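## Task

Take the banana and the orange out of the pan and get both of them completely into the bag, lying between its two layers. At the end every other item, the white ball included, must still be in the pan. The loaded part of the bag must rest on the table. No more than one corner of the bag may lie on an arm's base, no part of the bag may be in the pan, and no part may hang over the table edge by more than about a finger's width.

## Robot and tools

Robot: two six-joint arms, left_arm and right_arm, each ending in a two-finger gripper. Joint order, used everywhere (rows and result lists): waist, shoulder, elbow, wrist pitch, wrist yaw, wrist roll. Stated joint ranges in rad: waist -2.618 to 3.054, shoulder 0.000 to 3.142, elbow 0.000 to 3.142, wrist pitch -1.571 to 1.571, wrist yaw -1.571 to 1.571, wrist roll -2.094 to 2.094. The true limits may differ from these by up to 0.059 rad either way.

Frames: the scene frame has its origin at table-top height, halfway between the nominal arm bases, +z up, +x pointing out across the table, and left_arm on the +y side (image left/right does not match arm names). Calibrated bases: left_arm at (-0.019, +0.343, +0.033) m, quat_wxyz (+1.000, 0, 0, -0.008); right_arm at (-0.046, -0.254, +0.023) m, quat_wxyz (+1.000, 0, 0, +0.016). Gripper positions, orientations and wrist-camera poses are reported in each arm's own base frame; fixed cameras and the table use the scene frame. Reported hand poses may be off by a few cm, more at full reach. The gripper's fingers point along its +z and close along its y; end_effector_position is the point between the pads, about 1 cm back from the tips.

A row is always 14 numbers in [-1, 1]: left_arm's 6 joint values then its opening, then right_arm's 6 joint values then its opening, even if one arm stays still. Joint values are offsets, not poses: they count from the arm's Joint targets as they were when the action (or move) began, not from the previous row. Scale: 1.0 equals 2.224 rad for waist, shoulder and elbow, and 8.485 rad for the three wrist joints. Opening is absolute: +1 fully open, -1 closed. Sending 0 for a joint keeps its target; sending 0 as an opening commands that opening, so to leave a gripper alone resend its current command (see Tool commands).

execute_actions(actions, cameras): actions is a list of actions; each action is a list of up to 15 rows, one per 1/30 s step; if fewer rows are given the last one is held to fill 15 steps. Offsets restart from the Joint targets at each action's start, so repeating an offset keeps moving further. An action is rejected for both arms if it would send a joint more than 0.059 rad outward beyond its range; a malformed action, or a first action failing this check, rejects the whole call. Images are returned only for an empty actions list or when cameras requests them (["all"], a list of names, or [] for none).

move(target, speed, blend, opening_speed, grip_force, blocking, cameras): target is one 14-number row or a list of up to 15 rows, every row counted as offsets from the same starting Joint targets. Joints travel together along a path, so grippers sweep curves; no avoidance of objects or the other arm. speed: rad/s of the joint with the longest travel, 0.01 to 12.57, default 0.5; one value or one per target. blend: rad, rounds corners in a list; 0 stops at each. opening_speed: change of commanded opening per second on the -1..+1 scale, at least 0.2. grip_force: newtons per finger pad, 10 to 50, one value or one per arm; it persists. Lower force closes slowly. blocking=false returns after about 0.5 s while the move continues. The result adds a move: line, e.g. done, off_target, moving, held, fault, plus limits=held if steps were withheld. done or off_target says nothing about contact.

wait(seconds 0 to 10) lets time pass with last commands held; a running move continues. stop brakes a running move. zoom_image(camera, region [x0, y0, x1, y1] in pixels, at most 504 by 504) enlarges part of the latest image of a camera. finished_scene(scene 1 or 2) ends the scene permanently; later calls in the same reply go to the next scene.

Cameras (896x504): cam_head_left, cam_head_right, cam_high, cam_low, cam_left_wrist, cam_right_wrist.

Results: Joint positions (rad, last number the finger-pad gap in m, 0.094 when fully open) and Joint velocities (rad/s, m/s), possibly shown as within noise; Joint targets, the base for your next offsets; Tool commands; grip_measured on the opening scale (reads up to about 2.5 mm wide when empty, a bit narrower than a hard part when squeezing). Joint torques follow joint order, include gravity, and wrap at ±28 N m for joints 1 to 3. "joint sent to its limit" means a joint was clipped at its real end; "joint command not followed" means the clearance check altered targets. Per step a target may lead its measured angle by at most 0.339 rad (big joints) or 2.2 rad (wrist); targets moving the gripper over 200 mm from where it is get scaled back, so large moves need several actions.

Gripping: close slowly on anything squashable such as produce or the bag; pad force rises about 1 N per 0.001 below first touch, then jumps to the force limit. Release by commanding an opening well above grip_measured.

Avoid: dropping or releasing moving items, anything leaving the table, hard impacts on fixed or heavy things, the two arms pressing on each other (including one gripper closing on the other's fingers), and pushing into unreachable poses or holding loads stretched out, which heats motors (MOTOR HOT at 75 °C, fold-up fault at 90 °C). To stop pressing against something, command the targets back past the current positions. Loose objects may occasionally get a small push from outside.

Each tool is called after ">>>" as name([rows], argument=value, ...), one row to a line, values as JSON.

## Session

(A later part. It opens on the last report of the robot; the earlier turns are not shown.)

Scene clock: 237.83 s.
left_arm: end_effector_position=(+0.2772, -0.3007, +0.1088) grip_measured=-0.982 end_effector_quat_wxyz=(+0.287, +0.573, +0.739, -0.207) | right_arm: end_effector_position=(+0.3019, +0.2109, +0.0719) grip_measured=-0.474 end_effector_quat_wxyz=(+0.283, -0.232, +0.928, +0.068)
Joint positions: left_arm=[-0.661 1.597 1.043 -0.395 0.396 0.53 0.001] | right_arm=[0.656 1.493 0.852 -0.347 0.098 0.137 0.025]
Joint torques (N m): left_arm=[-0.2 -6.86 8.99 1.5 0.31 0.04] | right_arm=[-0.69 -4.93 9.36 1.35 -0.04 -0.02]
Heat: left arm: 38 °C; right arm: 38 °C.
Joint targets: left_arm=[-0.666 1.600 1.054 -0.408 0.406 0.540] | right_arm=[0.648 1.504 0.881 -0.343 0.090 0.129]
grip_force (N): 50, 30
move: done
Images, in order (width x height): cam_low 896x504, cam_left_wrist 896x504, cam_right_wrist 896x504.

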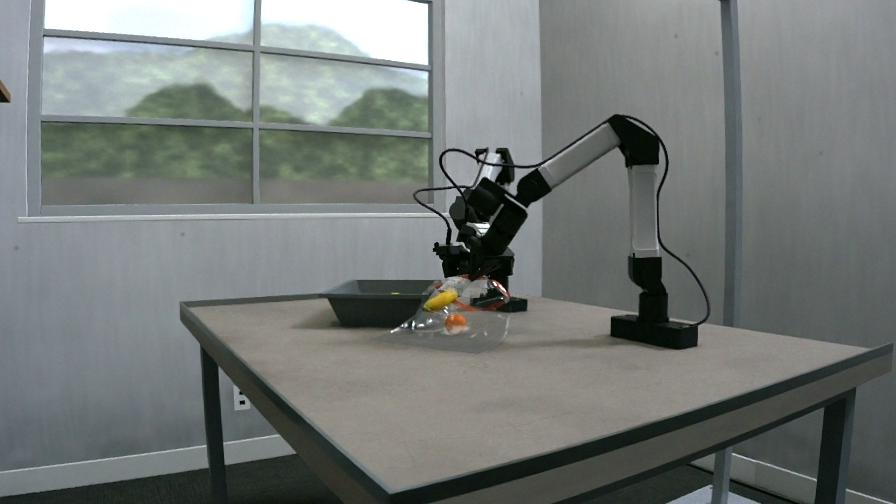

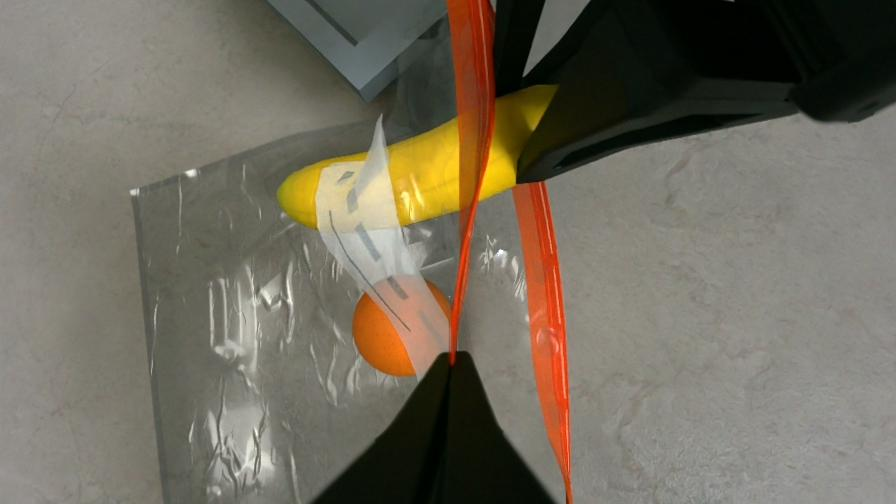

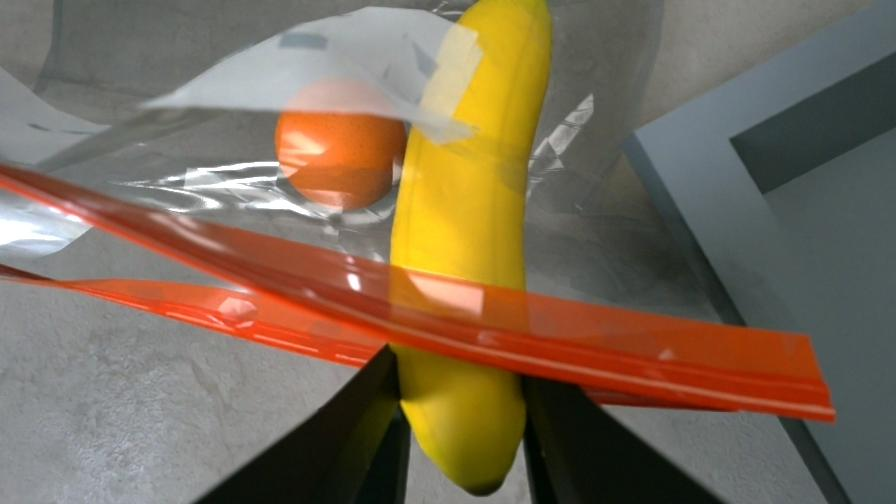

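>>> move([
  [0,0,0,0,0,0,-1,0,0.0201,-0.0301,0.0132,0,0,-0.48],
  [0,0,0,0,0,0,-1,0,0.0201,-0.0301,0.0132,0,0,-0.15],
], speed=0.1, opening_speed=0.25, cameras=["cam_right_wrist","cam_left_wrist","cam_low"])

>>> zoom_image(camera="cam_low", region=[420, 200, 560, 350])

Scene clock: 241.53 s.
left_arm: end_effector_position=(+0.2772, -0.3007, +0.1088) grip_measured=-0.982 end_effector_quat_wxyz=(+0.287, +0.573, +0.739, -0.207) | right_arm: end_effector_position=(+0.3069, +0.2149, +0.0562) grip_measured=-0.151 end_effector_quat_wxyz=(+0.290, -0.231, +0.926, +0.071)
Joint positions: left_arm=[-0.661 1.597 1.043 -0.395 0.396 0.53 0.001] | right_arm=[0.656 1.539 0.816 -0.25 0.097 0.137 0.04]
Joint torques (N m): left_arm=[-0.2 -6.86 8.94 1.5 0.32 0.05] | right_arm=[-0.69 -5.22 6.27 1.53 -0.05 -0.04]
Heat: left arm: 39 °C; right arm: 37 °C.
Joint targets: left_arm=[-0.666 1.600 1.054 -0.408 0.406 0.540] | right_arm=[0.648 1.548 0.814 -0.231 0.089 0.129]
grip_force (N): 50, 30
move: done
Images, in order (width x height): cam_low 896x504, cam_left_wrist 896x504, cam_right_wrist 896x504.

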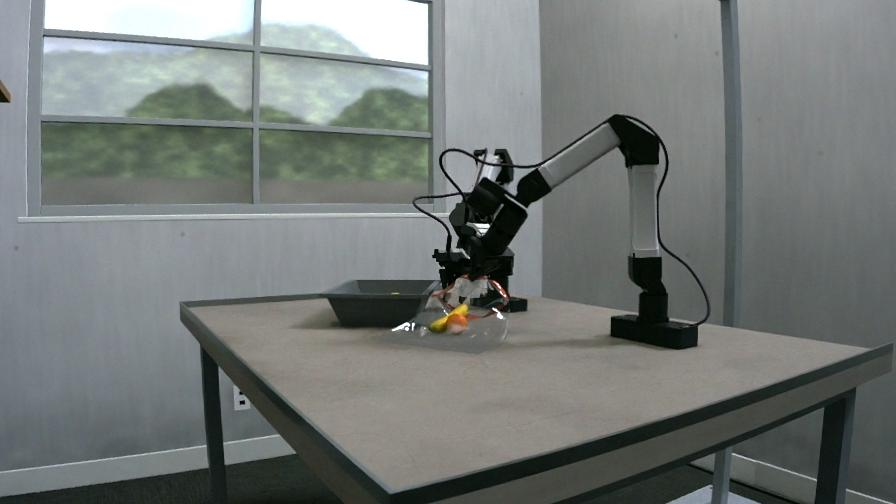

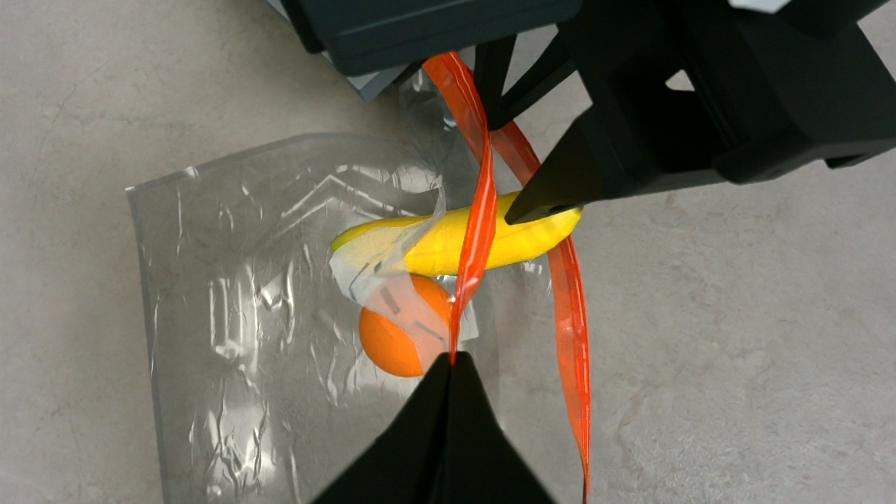

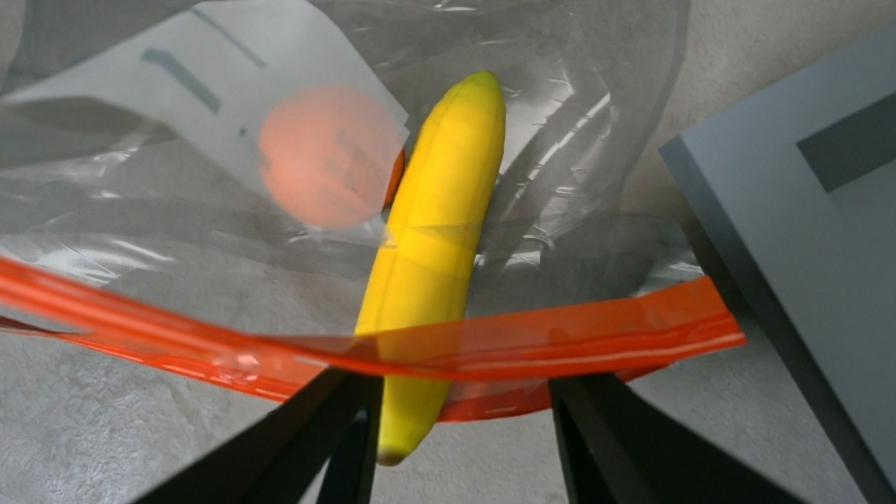

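Scaled by 3.360 from the camera's 896x504 image, which has a finer 1280x720 frame.

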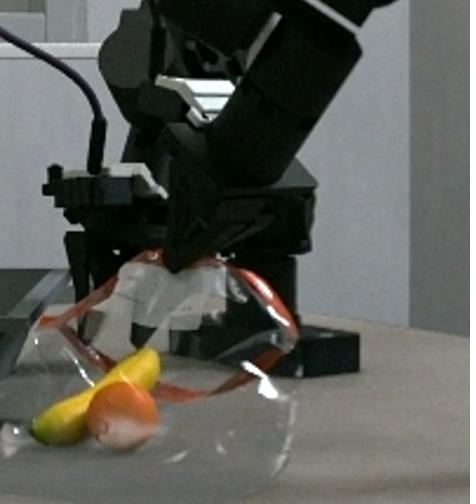

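>>> move(target=[0,0,0,0,0,0,-1,0.0151,-0.1240,0.0220,-0.0386,0.0023,0.0031,-0.15], speed=0.2, cameras=["cam_right_wrist","cam_left_wrist","cam_low"])

>>> zoom_image(camera="cam_low", region=[420, 200, 560, 350])

Scene clock: 244.17 s.
left_arm: end_effector_position=(+0.2772, -0.3007, +0.1088) grip_measured=-0.982 end_effector_quat_wxyz=(+0.287, +0.573, +0.739, -0.207) | right_arm: end_effector_position=(+0.2636, +0.1890, +0.1022) grip_measured=-0.151 end_effector_quat_wxyz=(+0.269, -0.237, +0.931, +0.066)
Joint positions: left_arm=[-0.661 1.597 1.043 -0.395 0.396 0.53 0.001] | right_arm=[0.675 1.295 0.835 -0.559 0.098 0.148 0.04]
Joint torques (N m): left_arm=[-0.18 -6.87 8.92 1.51 0.32 0.04] | right_arm=[0.75 -6.28 9.55 1.27 0.13 0.12]
Heat: left arm: 39 °C; right arm: 37 °C.
Joint targets: left_arm=[-0.666 1.600 1.054 -0.408 0.406 0.540] | right_arm=[0.682 1.272 0.863 -0.558 0.109 0.155]
grip_force (N): 50, 30
move: done
Images, in order (width x height): cam_low 896x504, cam_left_wrist 896x504, cam_right_wrist 896x504.

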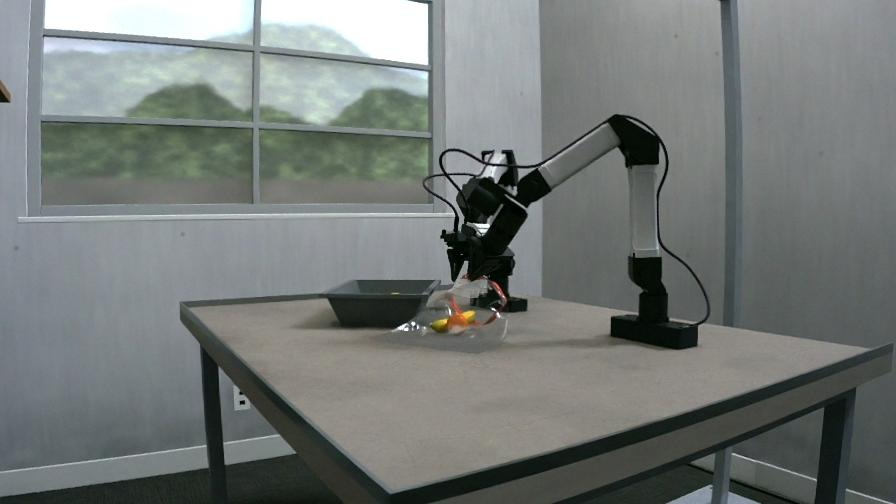

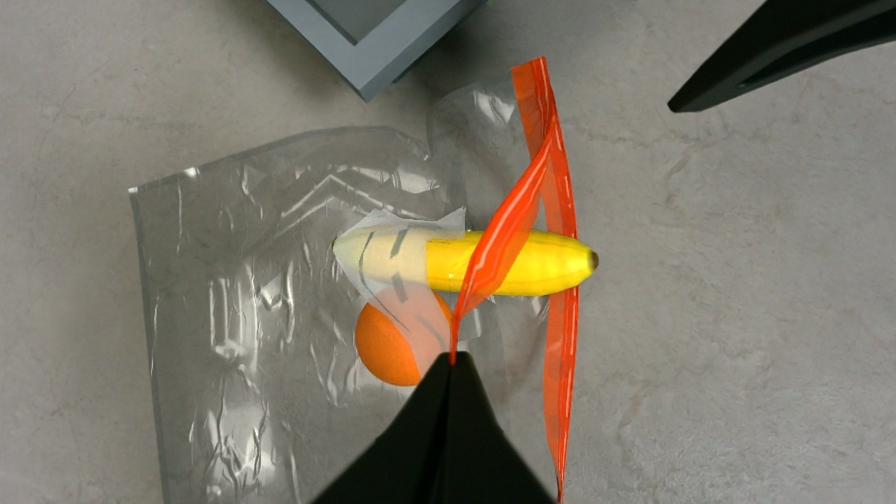

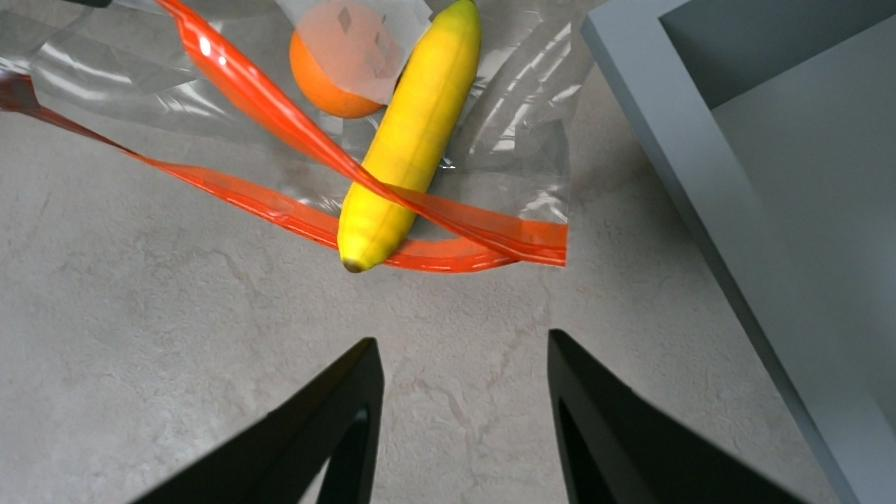

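Scaled by 3.360 from the camera's 896x504 image, which has a finer 1280x720 frame.

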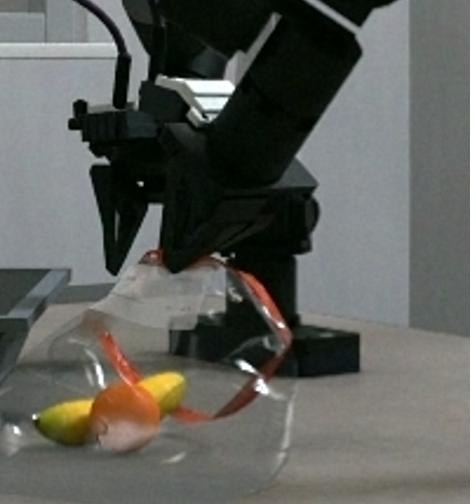

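>>> move([
  [0,0,0,0,0,0,-1,0.3814,0.1018,-0.1197,0.0163,0.1086,0.1329,-0.95],
  [0,0,0,0,0,0,-1,0.3212,0.2193,-0.1527,0.0792,0.1031,0.1050,-0.95],
], speed=[0.6,0.4], blend=[0.05,0], grip_force=[50,20], cameras=["cam_right_wrist","cam_left_wrist","cam_low","cam_head_left"])

>>> zoom_image(camera="cam_low", region=[420, 200, 560, 350])

Scene clock: 250.77 s.
left_arm: end_effector_position=(+0.2772, -0.3007, +0.1088) grip_measured=-0.982 end_effector_quat_wxyz=(+0.287, +0.573, +0.739, -0.207) | right_arm: end_effector_position=(+0.1902, +0.2515, +0.0101) grip_measured=-0.949 end_effector_quat_wxyz=(+0.501, -0.046, +0.864, +0.028)
Joint positions: left_arm=[-0.661 1.597 1.043 -0.395 0.396 0.53 0.001] | right_arm=[1.403 1.751 0.526 0.099 0.989 1.054 0.002]
Joint torques (N m): left_arm=[-0.2 -6.87 8.96 1.52 0.32 0.04] | right_arm=[-0.61 -4.9 3.89 1.03 0.34 -0.07]
Heat: left arm: 39 °C; right arm: 37 °C.
Joint targets: left_arm=[-0.666 1.600 1.054 -0.408 0.406 0.540] | right_arm=[1.396 1.760 0.523 0.114 0.984 1.046]
grip_force (N): 50, 20
move: done
Images, in order (width x height): cam_head_left 896x504, cam_low 896x504, cam_left_wrist 896x504, cam_right_wrist 896x504.

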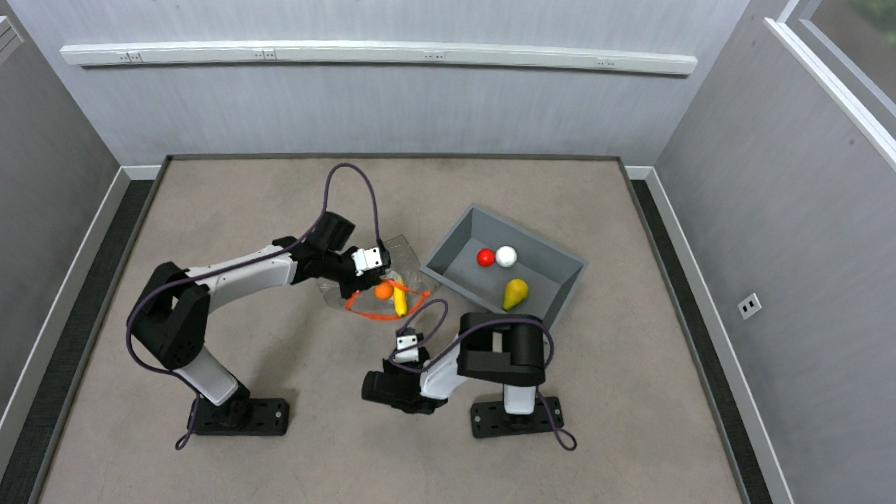

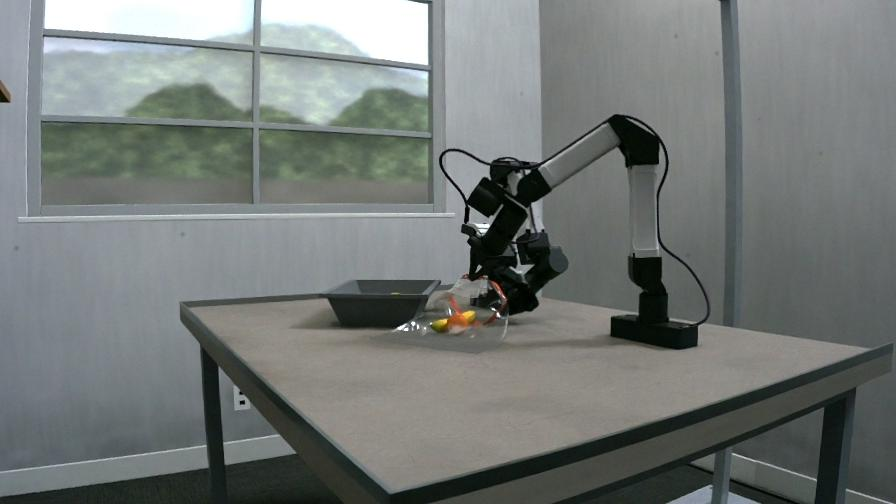

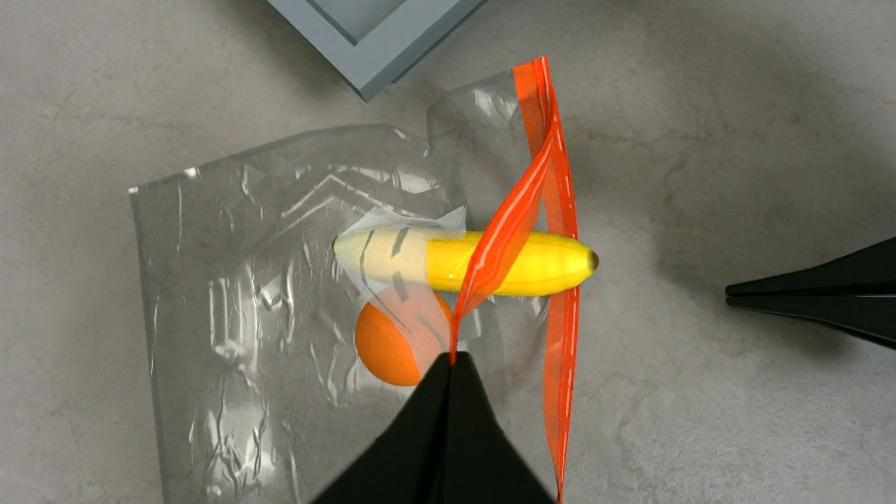

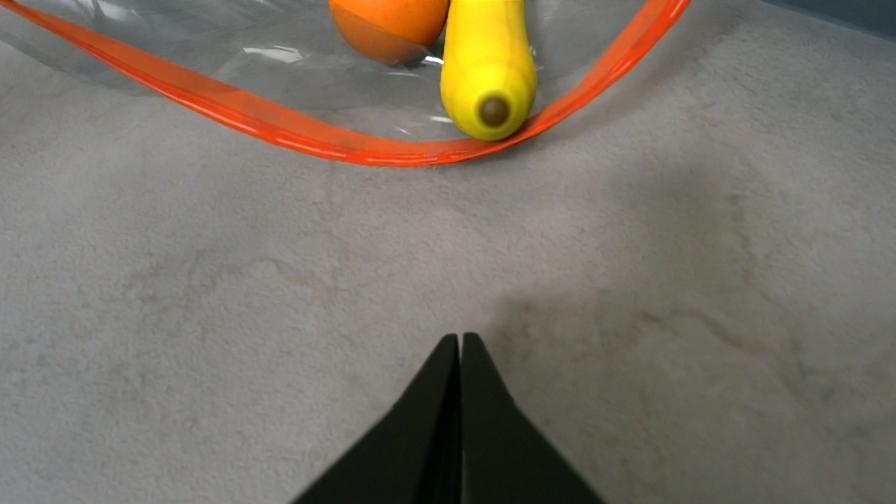

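Scaled by 3.360 from the camera's 896x504 image, which has a finer 1280x720 frame.

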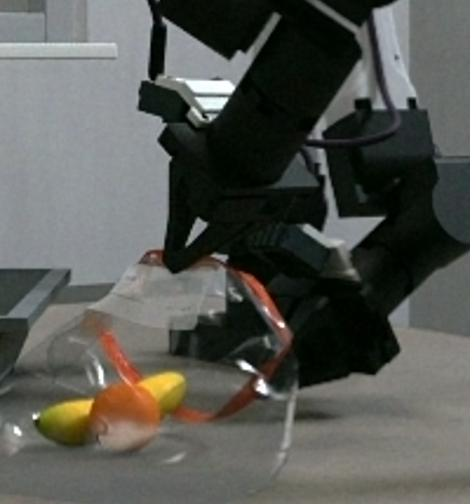

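>>> move(target=[0,0,0,0,0,0,-1,-0.1378,0.0188,-0.0080,0.0445,-0.0210,-0.0474,-0.95], speed=0.2, cameras=["cam_right_wrist","cam_left_wrist"])

Scene clock: 254.73 s.
left_arm: end_effector_position=(+0.2772, -0.3007, +0.1088) grip_measured=-0.982 end_effector_quat_wxyz=(+0.287, +0.573, +0.739, -0.207) | right_arm: end_effector_position=(+0.2671, +0.2433, +0.0131) grip_measured=-0.949 end_effector_quat_wxyz=(+0.500, -0.044, +0.864, +0.027)
Joint positions: left_arm=[-0.661 1.597 1.043 -0.395 0.396 0.53 0.001] | right_arm=[1.096 1.791 0.509 0.473 0.812 0.653 0.002]
Joint torques (N m): left_arm=[-0.21 -6.87 8.92 1.5 0.32 0.05] | right_arm=[-0.55 -5.27 3.97 1.51 0.2 -0.02]
Heat: left arm: 39 °C; right arm: 37 °C.
Joint targets: left_arm=[-0.666 1.600 1.054 -0.408 0.406 0.540] | right_arm=[1.090 1.802 0.505 0.491 0.806 0.644]
grip_force (N): 50, 20
move: done
Images, in order (width x height): cam_left_wrist 896x504, cam_right_wrist 896x504.

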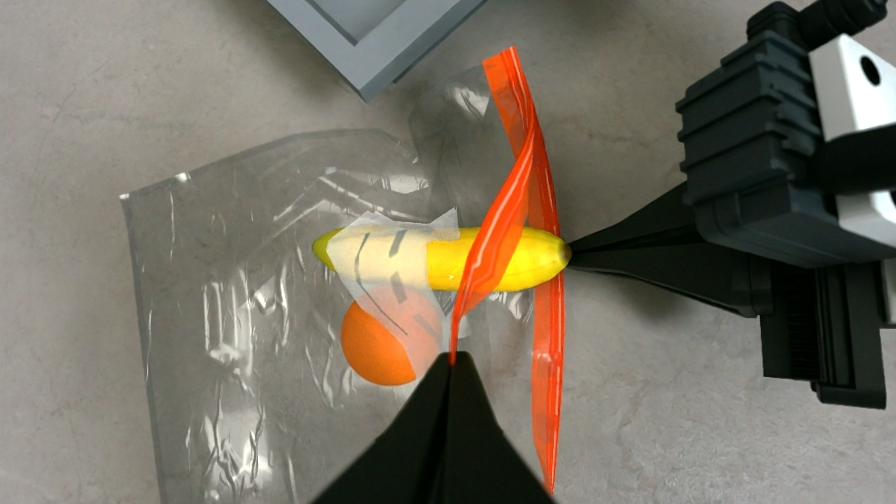

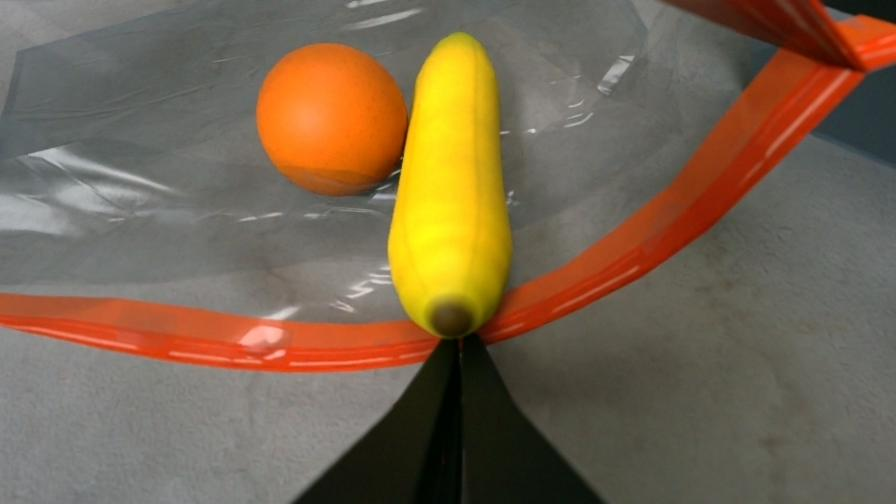

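>>> move(target=[0,0,0,0,0,0,-1,-0.0636,0.0336,0.0321,0.0113,-0.0121,-0.0158,-0.95], speed=0.12, cameras=["cam_right_wrist","cam_left_wrist","cam_low"])

Scene clock: 256.83 s.
left_arm: end_effector_position=(+0.2772, -0.3007, +0.1088) grip_measured=-0.982 end_effector_quat_wxyz=(+0.287, +0.573, +0.739, -0.207) | right_arm: end_effector_position=(+0.3065, +0.2364, +0.0061) grip_measured=-0.949 end_effector_quat_wxyz=(+0.494, -0.049, +0.868, +0.018)
Joint positions: left_arm=[-0.661 1.597 1.043 -0.395 0.396 0.53 0.001] | right_arm=[0.955 1.865 0.557 0.568 0.71 0.518 0.002]
Joint velocities: left_arm=[within noise] | right_arm=[-0.007 -0.002 -0.046 -0.007 0.007 -0.051 0]
Joint torques (N m): left_arm=[-0.17 -6.9 8.96 1.5 0.33 0.04] | right_arm=[-0.53 -5.85 6.17 1.71 0.16 -0.08]
Heat: left arm: 39 °C; right arm: 37 °C.
Joint targets: left_arm=[-0.666 1.600 1.054 -0.408 0.406 0.540] | right_arm=[0.948 1.877 0.576 0.587 0.703 0.510]
grip_force (N): 50, 20
move: done
Images, in order (width x height): cam_low 896x504, cam_left_wrist 896x504, cam_right_wrist 896x504.

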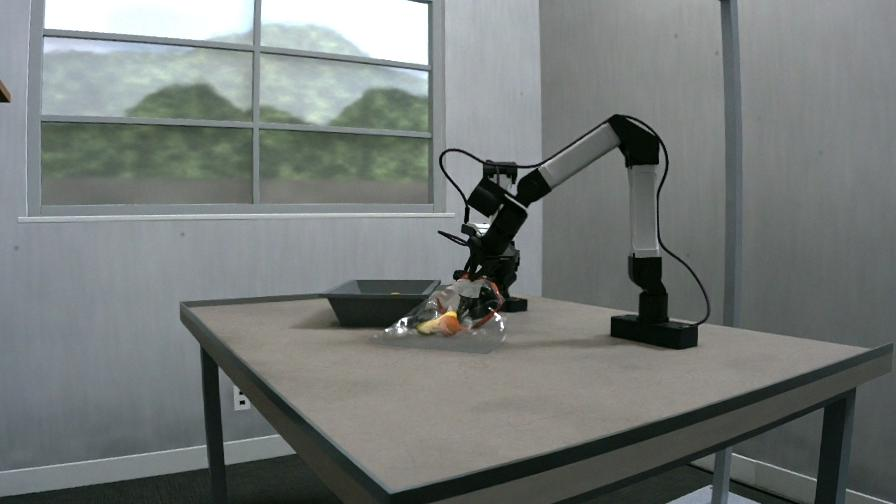

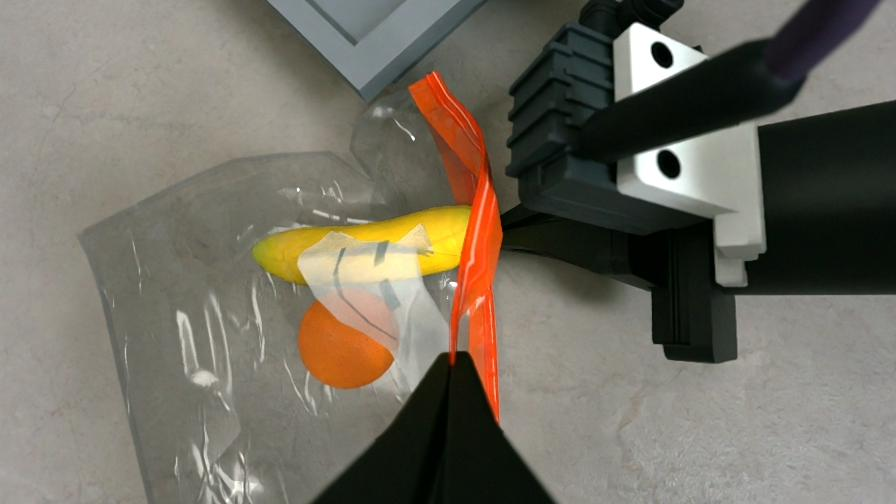

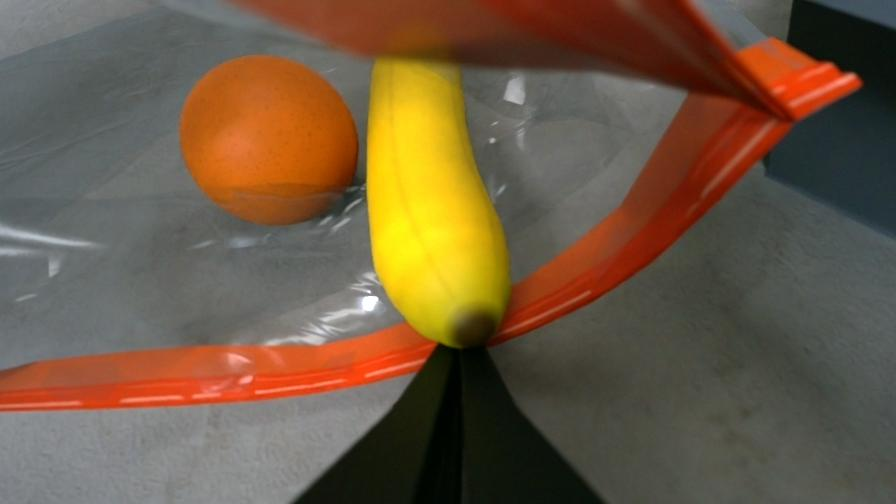

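>>> move([
  [0,0,0,0,0,0,-1,0.0638,-0.0337,-0.0319,-0.0113,0.0121,0.0158,-0.95],
  [0,0,0,0,0,0,-1,0.2014,-0.0526,-0.0238,-0.0557,0.0331,0.0632,-0.95],
  [0,-0.0189,0.0902,-0.0286,0,0,-1,0.2014,-0.0526,-0.0238,-0.0557,0.0331,0.0632,-0.95],
], speed=[0.25,0.4,0.15], blend=[0.02,0.01,0], cameras=["cam_right_wrist","cam_left_wrist","cam_low"])

>>> zoom_image(camera="cam_low", region=[400, 200, 540, 350])

Scene clock: 262.37 s.
left_arm: end_effector_position=(+0.2766, -0.3003, +0.1540) grip_measured=-0.982 end_effector_quat_wxyz=(+0.269, +0.574, +0.746, -0.206) | right_arm: end_effector_position=(+0.1904, +0.2435, -0.0046) grip_measured=-0.949 end_effector_quat_wxyz=(+0.490, -0.058, +0.870, +0.009)
Joint positions: left_arm=[-0.661 1.582 1.232 -0.638 0.396 0.53 0.001] | right_arm=[1.39 1.791 0.511 0.117 0.97 1.039 0.002]
Joint torques (N m): left_arm=[-0.16 -9.02 10.29 1.46 0.33 0.04] | right_arm=[0.62 -8.53 5.09 0.85 0.53 0.13]
Heat: left arm: 39 °C; right arm: 37 °C.
Joint targets: left_arm=[-0.666 1.558 1.255 -0.651 0.406 0.540] | right_arm=[1.396 1.760 0.524 0.114 0.984 1.046]
grip_force (N): 50, 20
move: done
Images, in order (width x height): cam_low 896x504, cam_left_wrist 896x504, cam_right_wrist 896x504.

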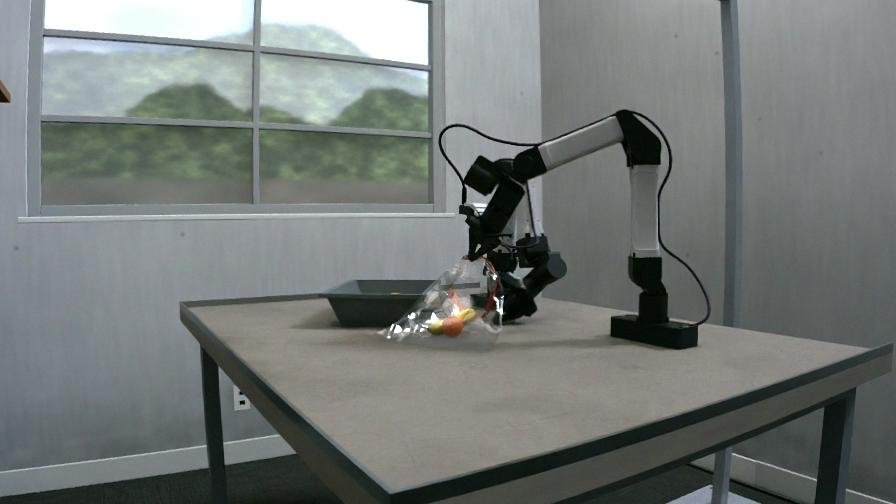

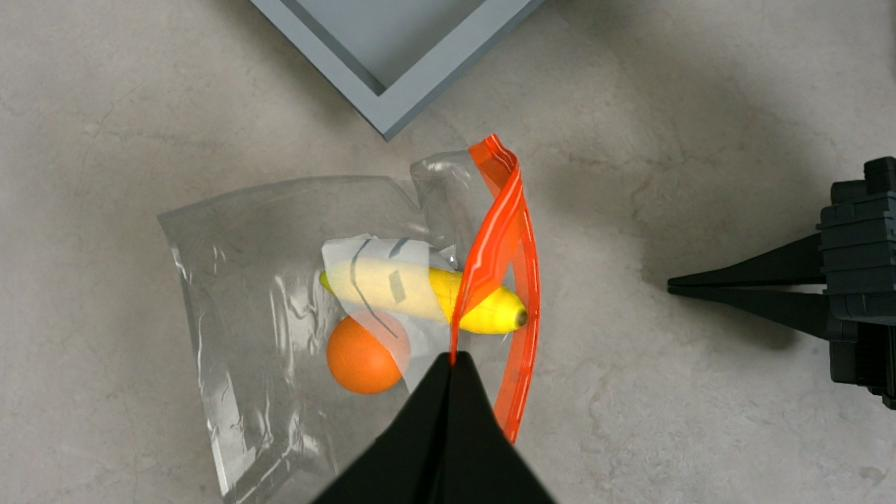

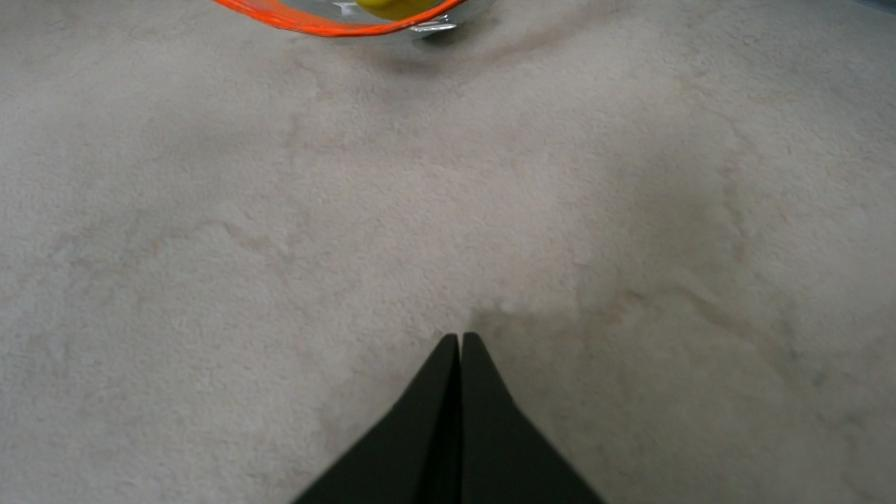

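Scaled by 3.360 from the camera's 896x504 image, which has a finer 1280x720 frame.

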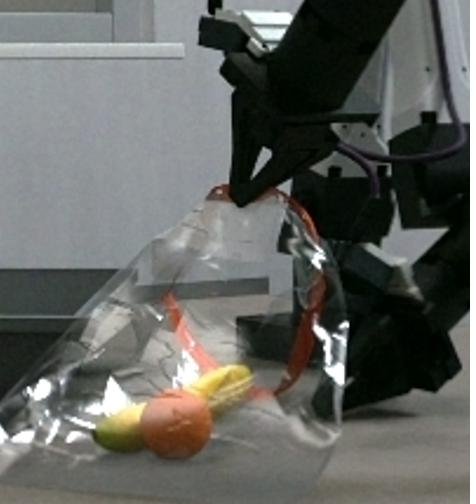

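>>> move(target=[0,0.0056,0.1128,-0.0281,0,0,-1,0,0,0,0,0,0,-0.95], speed=0.15, cameras=["cam_right_wrist","cam_left_wrist","cam_low"])

>>> zoom_image(camera="cam_low", region=[400, 200, 540, 350])

Scene clock: 265.00 s.
left_arm: end_effector_position=(+0.2777, -0.3011, +0.2186) grip_measured=-0.982 end_effector_quat_wxyz=(+0.274, +0.574, +0.744, -0.206) | right_arm: end_effector_position=(+0.1904, +0.2435, -0.0046) grip_measured=-0.949 end_effector_quat_wxyz=(+0.490, -0.058, +0.870, +0.009)
Joint positions: left_arm=[-0.661 1.582 1.483 -0.877 0.396 0.53 0.001] | right_arm=[1.39 1.791 0.511 0.117 0.97 1.039 0.002]
Joint torques (N m): left_arm=[-0.18 -8.02 10.29 1.45 0.32 0.04] | right_arm=[0.62 -8.53 5.09 0.85 0.53 0.12]
Heat: left arm: 39 °C; right arm: 37 °C.
Joint targets: left_arm=[-0.666 1.570 1.506 -0.889 0.406 0.540] | right_arm=[1.396 1.760 0.524 0.114 0.984 1.046]
grip_force (N): 50, 20
move: done
Images, in order (width x height): cam_low 896x504, cam_left_wrist 896x504, cam_right_wrist 896x504.

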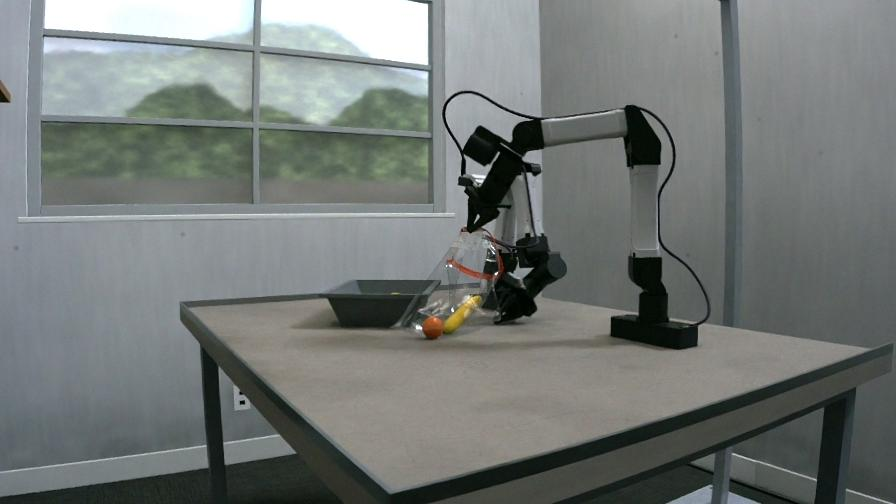

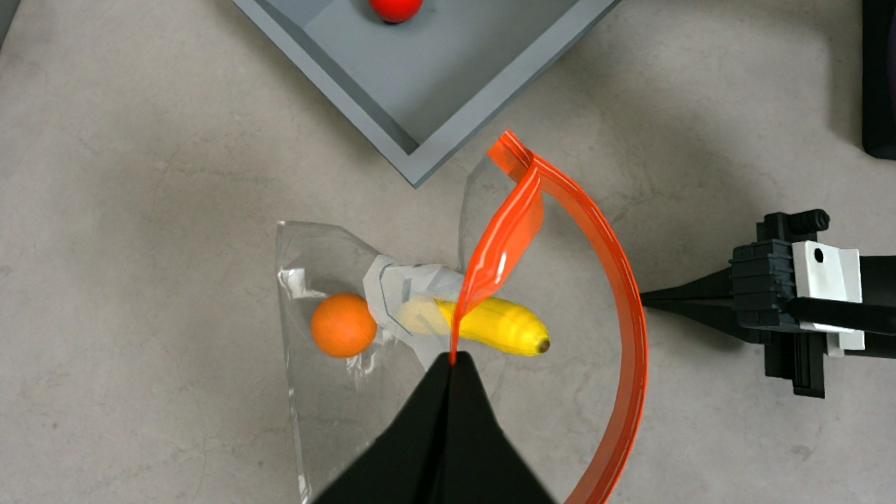

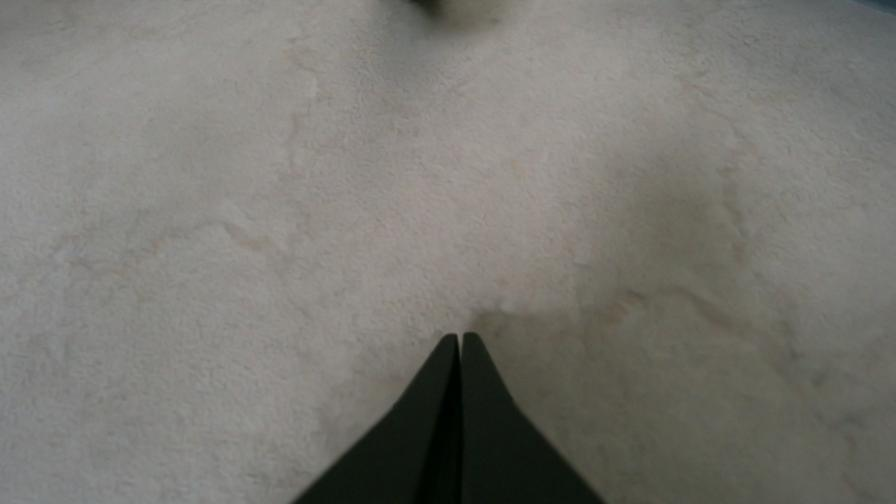

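Scaled by 3.360 from the camera's 896x504 image, which has a finer 1280x720 frame.

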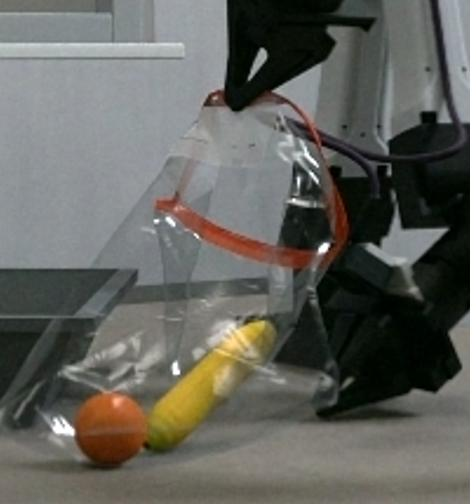

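>>> move([
  [0,0,0,0,0,0,-1,-0.0881,-0.1034,0.3930,-0.1830,-0.1160,-0.1115,-0.95],
  [0,0,0,0,0,0,-1,-0.4928,-0.0985,0.4339,-0.1925,-0.1160,-0.0054,-0.95],
], speed=[0.7,0.8], blend=[0.1,0])

>>> move(target=[-0.0451,-0.0667,-0.2949,0.0635,-0.0070,-0.0102,-1,0,0,0,0,0,0,-0.95], speed=0.3, cameras=["cam_left_wrist","cam_low","cam_head_left"])

>>> zoom_image(camera="cam_low", region=[400, 220, 560, 360])

Scene clock: 271.83 s.
left_arm: end_effector_position=(+0.2775, -0.3010, +0.2185) grip_measured=-0.982 end_effector_quat_wxyz=(+0.274, +0.574, +0.744, -0.206) | right_arm: end_effector_position=(+0.2458, +0.0761, +0.1661) grip_measured=-0.949 end_effector_quat_wxyz=(-0.013, +0.337, +0.941, -0.013)
Joint positions: left_arm=[-0.661 1.582 1.483 -0.878 0.396 0.53 0.001] | right_arm=[0.304 1.558 1.463 -1.512 0.006 0.992 0.002]
Joint torques (N m): left_arm=[-0.2 -8.05 10.3 1.48 0.33 0.05] | right_arm=[-0.34 -7.25 8.34 0.11 -0.04 0.19]
Heat: left arm: 39 °C; right arm: 37 °C.
Joint targets: left_arm=[-0.666 1.570 1.506 -0.889 0.406 0.540] | right_arm=[0.300 1.541 1.488 -1.519 0.000 1.001]
grip_force (N): 50, 20
move: done

Scene clock: 274.70 s.
left_arm: end_effector_position=(+0.2200, -0.2948, +0.0979) grip_measured=-0.982 end_effector_quat_wxyz=(+0.273, +0.584, +0.734, -0.215) | right_arm: end_effector_position=(+0.2458, +0.0761, +0.1661) grip_measured=-0.949 end_effector_quat_wxyz=(-0.013, +0.337, +0.941, -0.013)
Joint positions: left_arm=[-0.76 1.445 0.859 -0.36 0.364 0.464 0.001] | right_arm=[0.304 1.558 1.463 -1.512 0.006 0.993 0.002]
Joint torques (N m): left_arm=[-0.28 -7.54 6.91 1.75 0.05 -0.14] | right_arm=[-0.36 -7.27 8.34 0.12 -0.04 0.14]
Heat: left arm: 38 °C; right arm: 38 °C.
Joint targets: left_arm=[-0.767 1.422 0.850 -0.351 0.346 0.453] | right_arm=[0.300 1.541 1.488 -1.519 0.000 1.000]
grip_force (N): 50, 20
move: done
Images, in order (width x height): cam_head_left 896x504, cam_low 896x504, cam_left_wrist 896x504.

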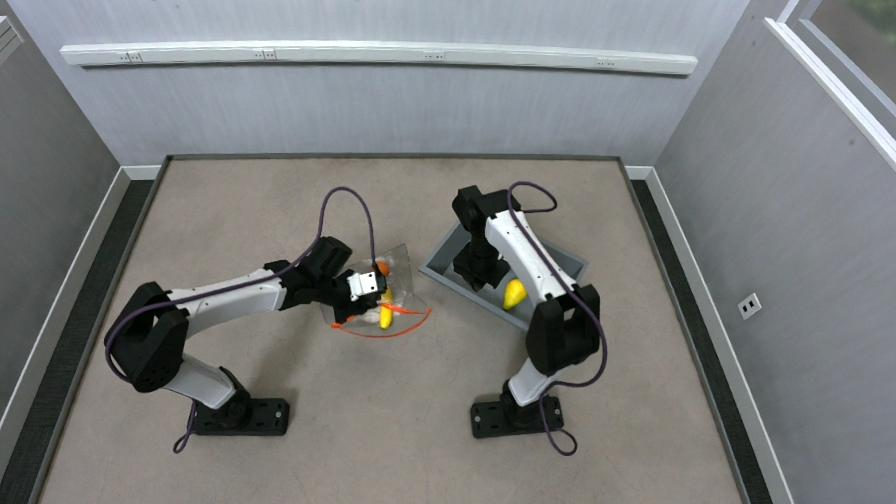

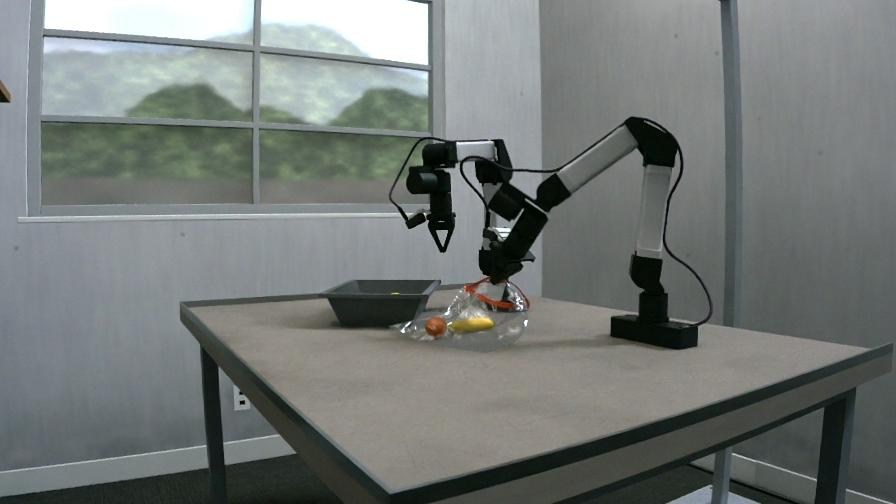

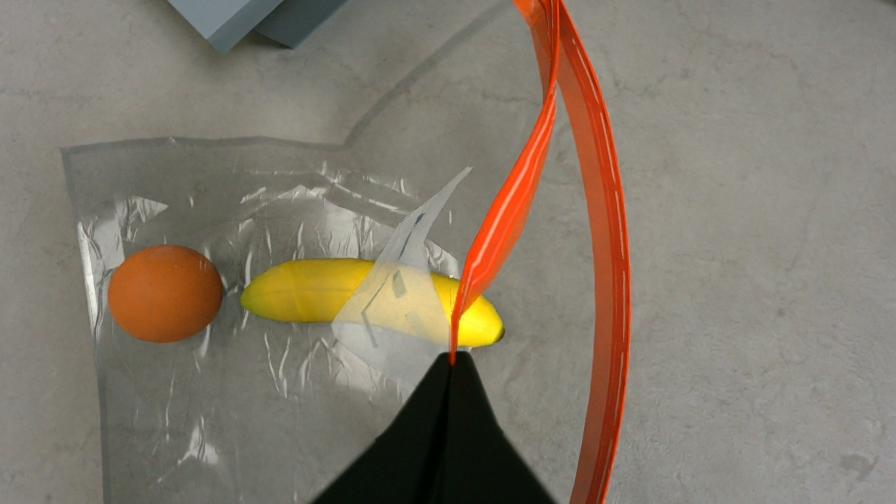

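Scaled by 3.150 from the camera's 896x504 image, which has a finer 1280x720 frame.

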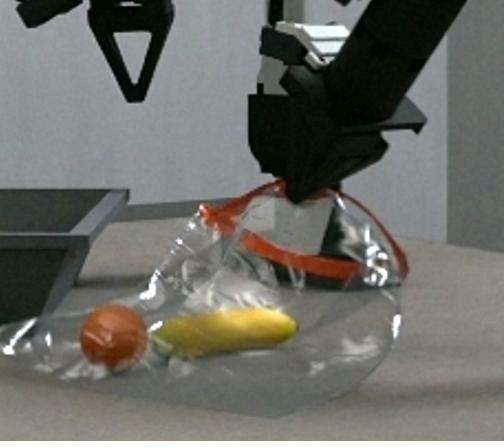

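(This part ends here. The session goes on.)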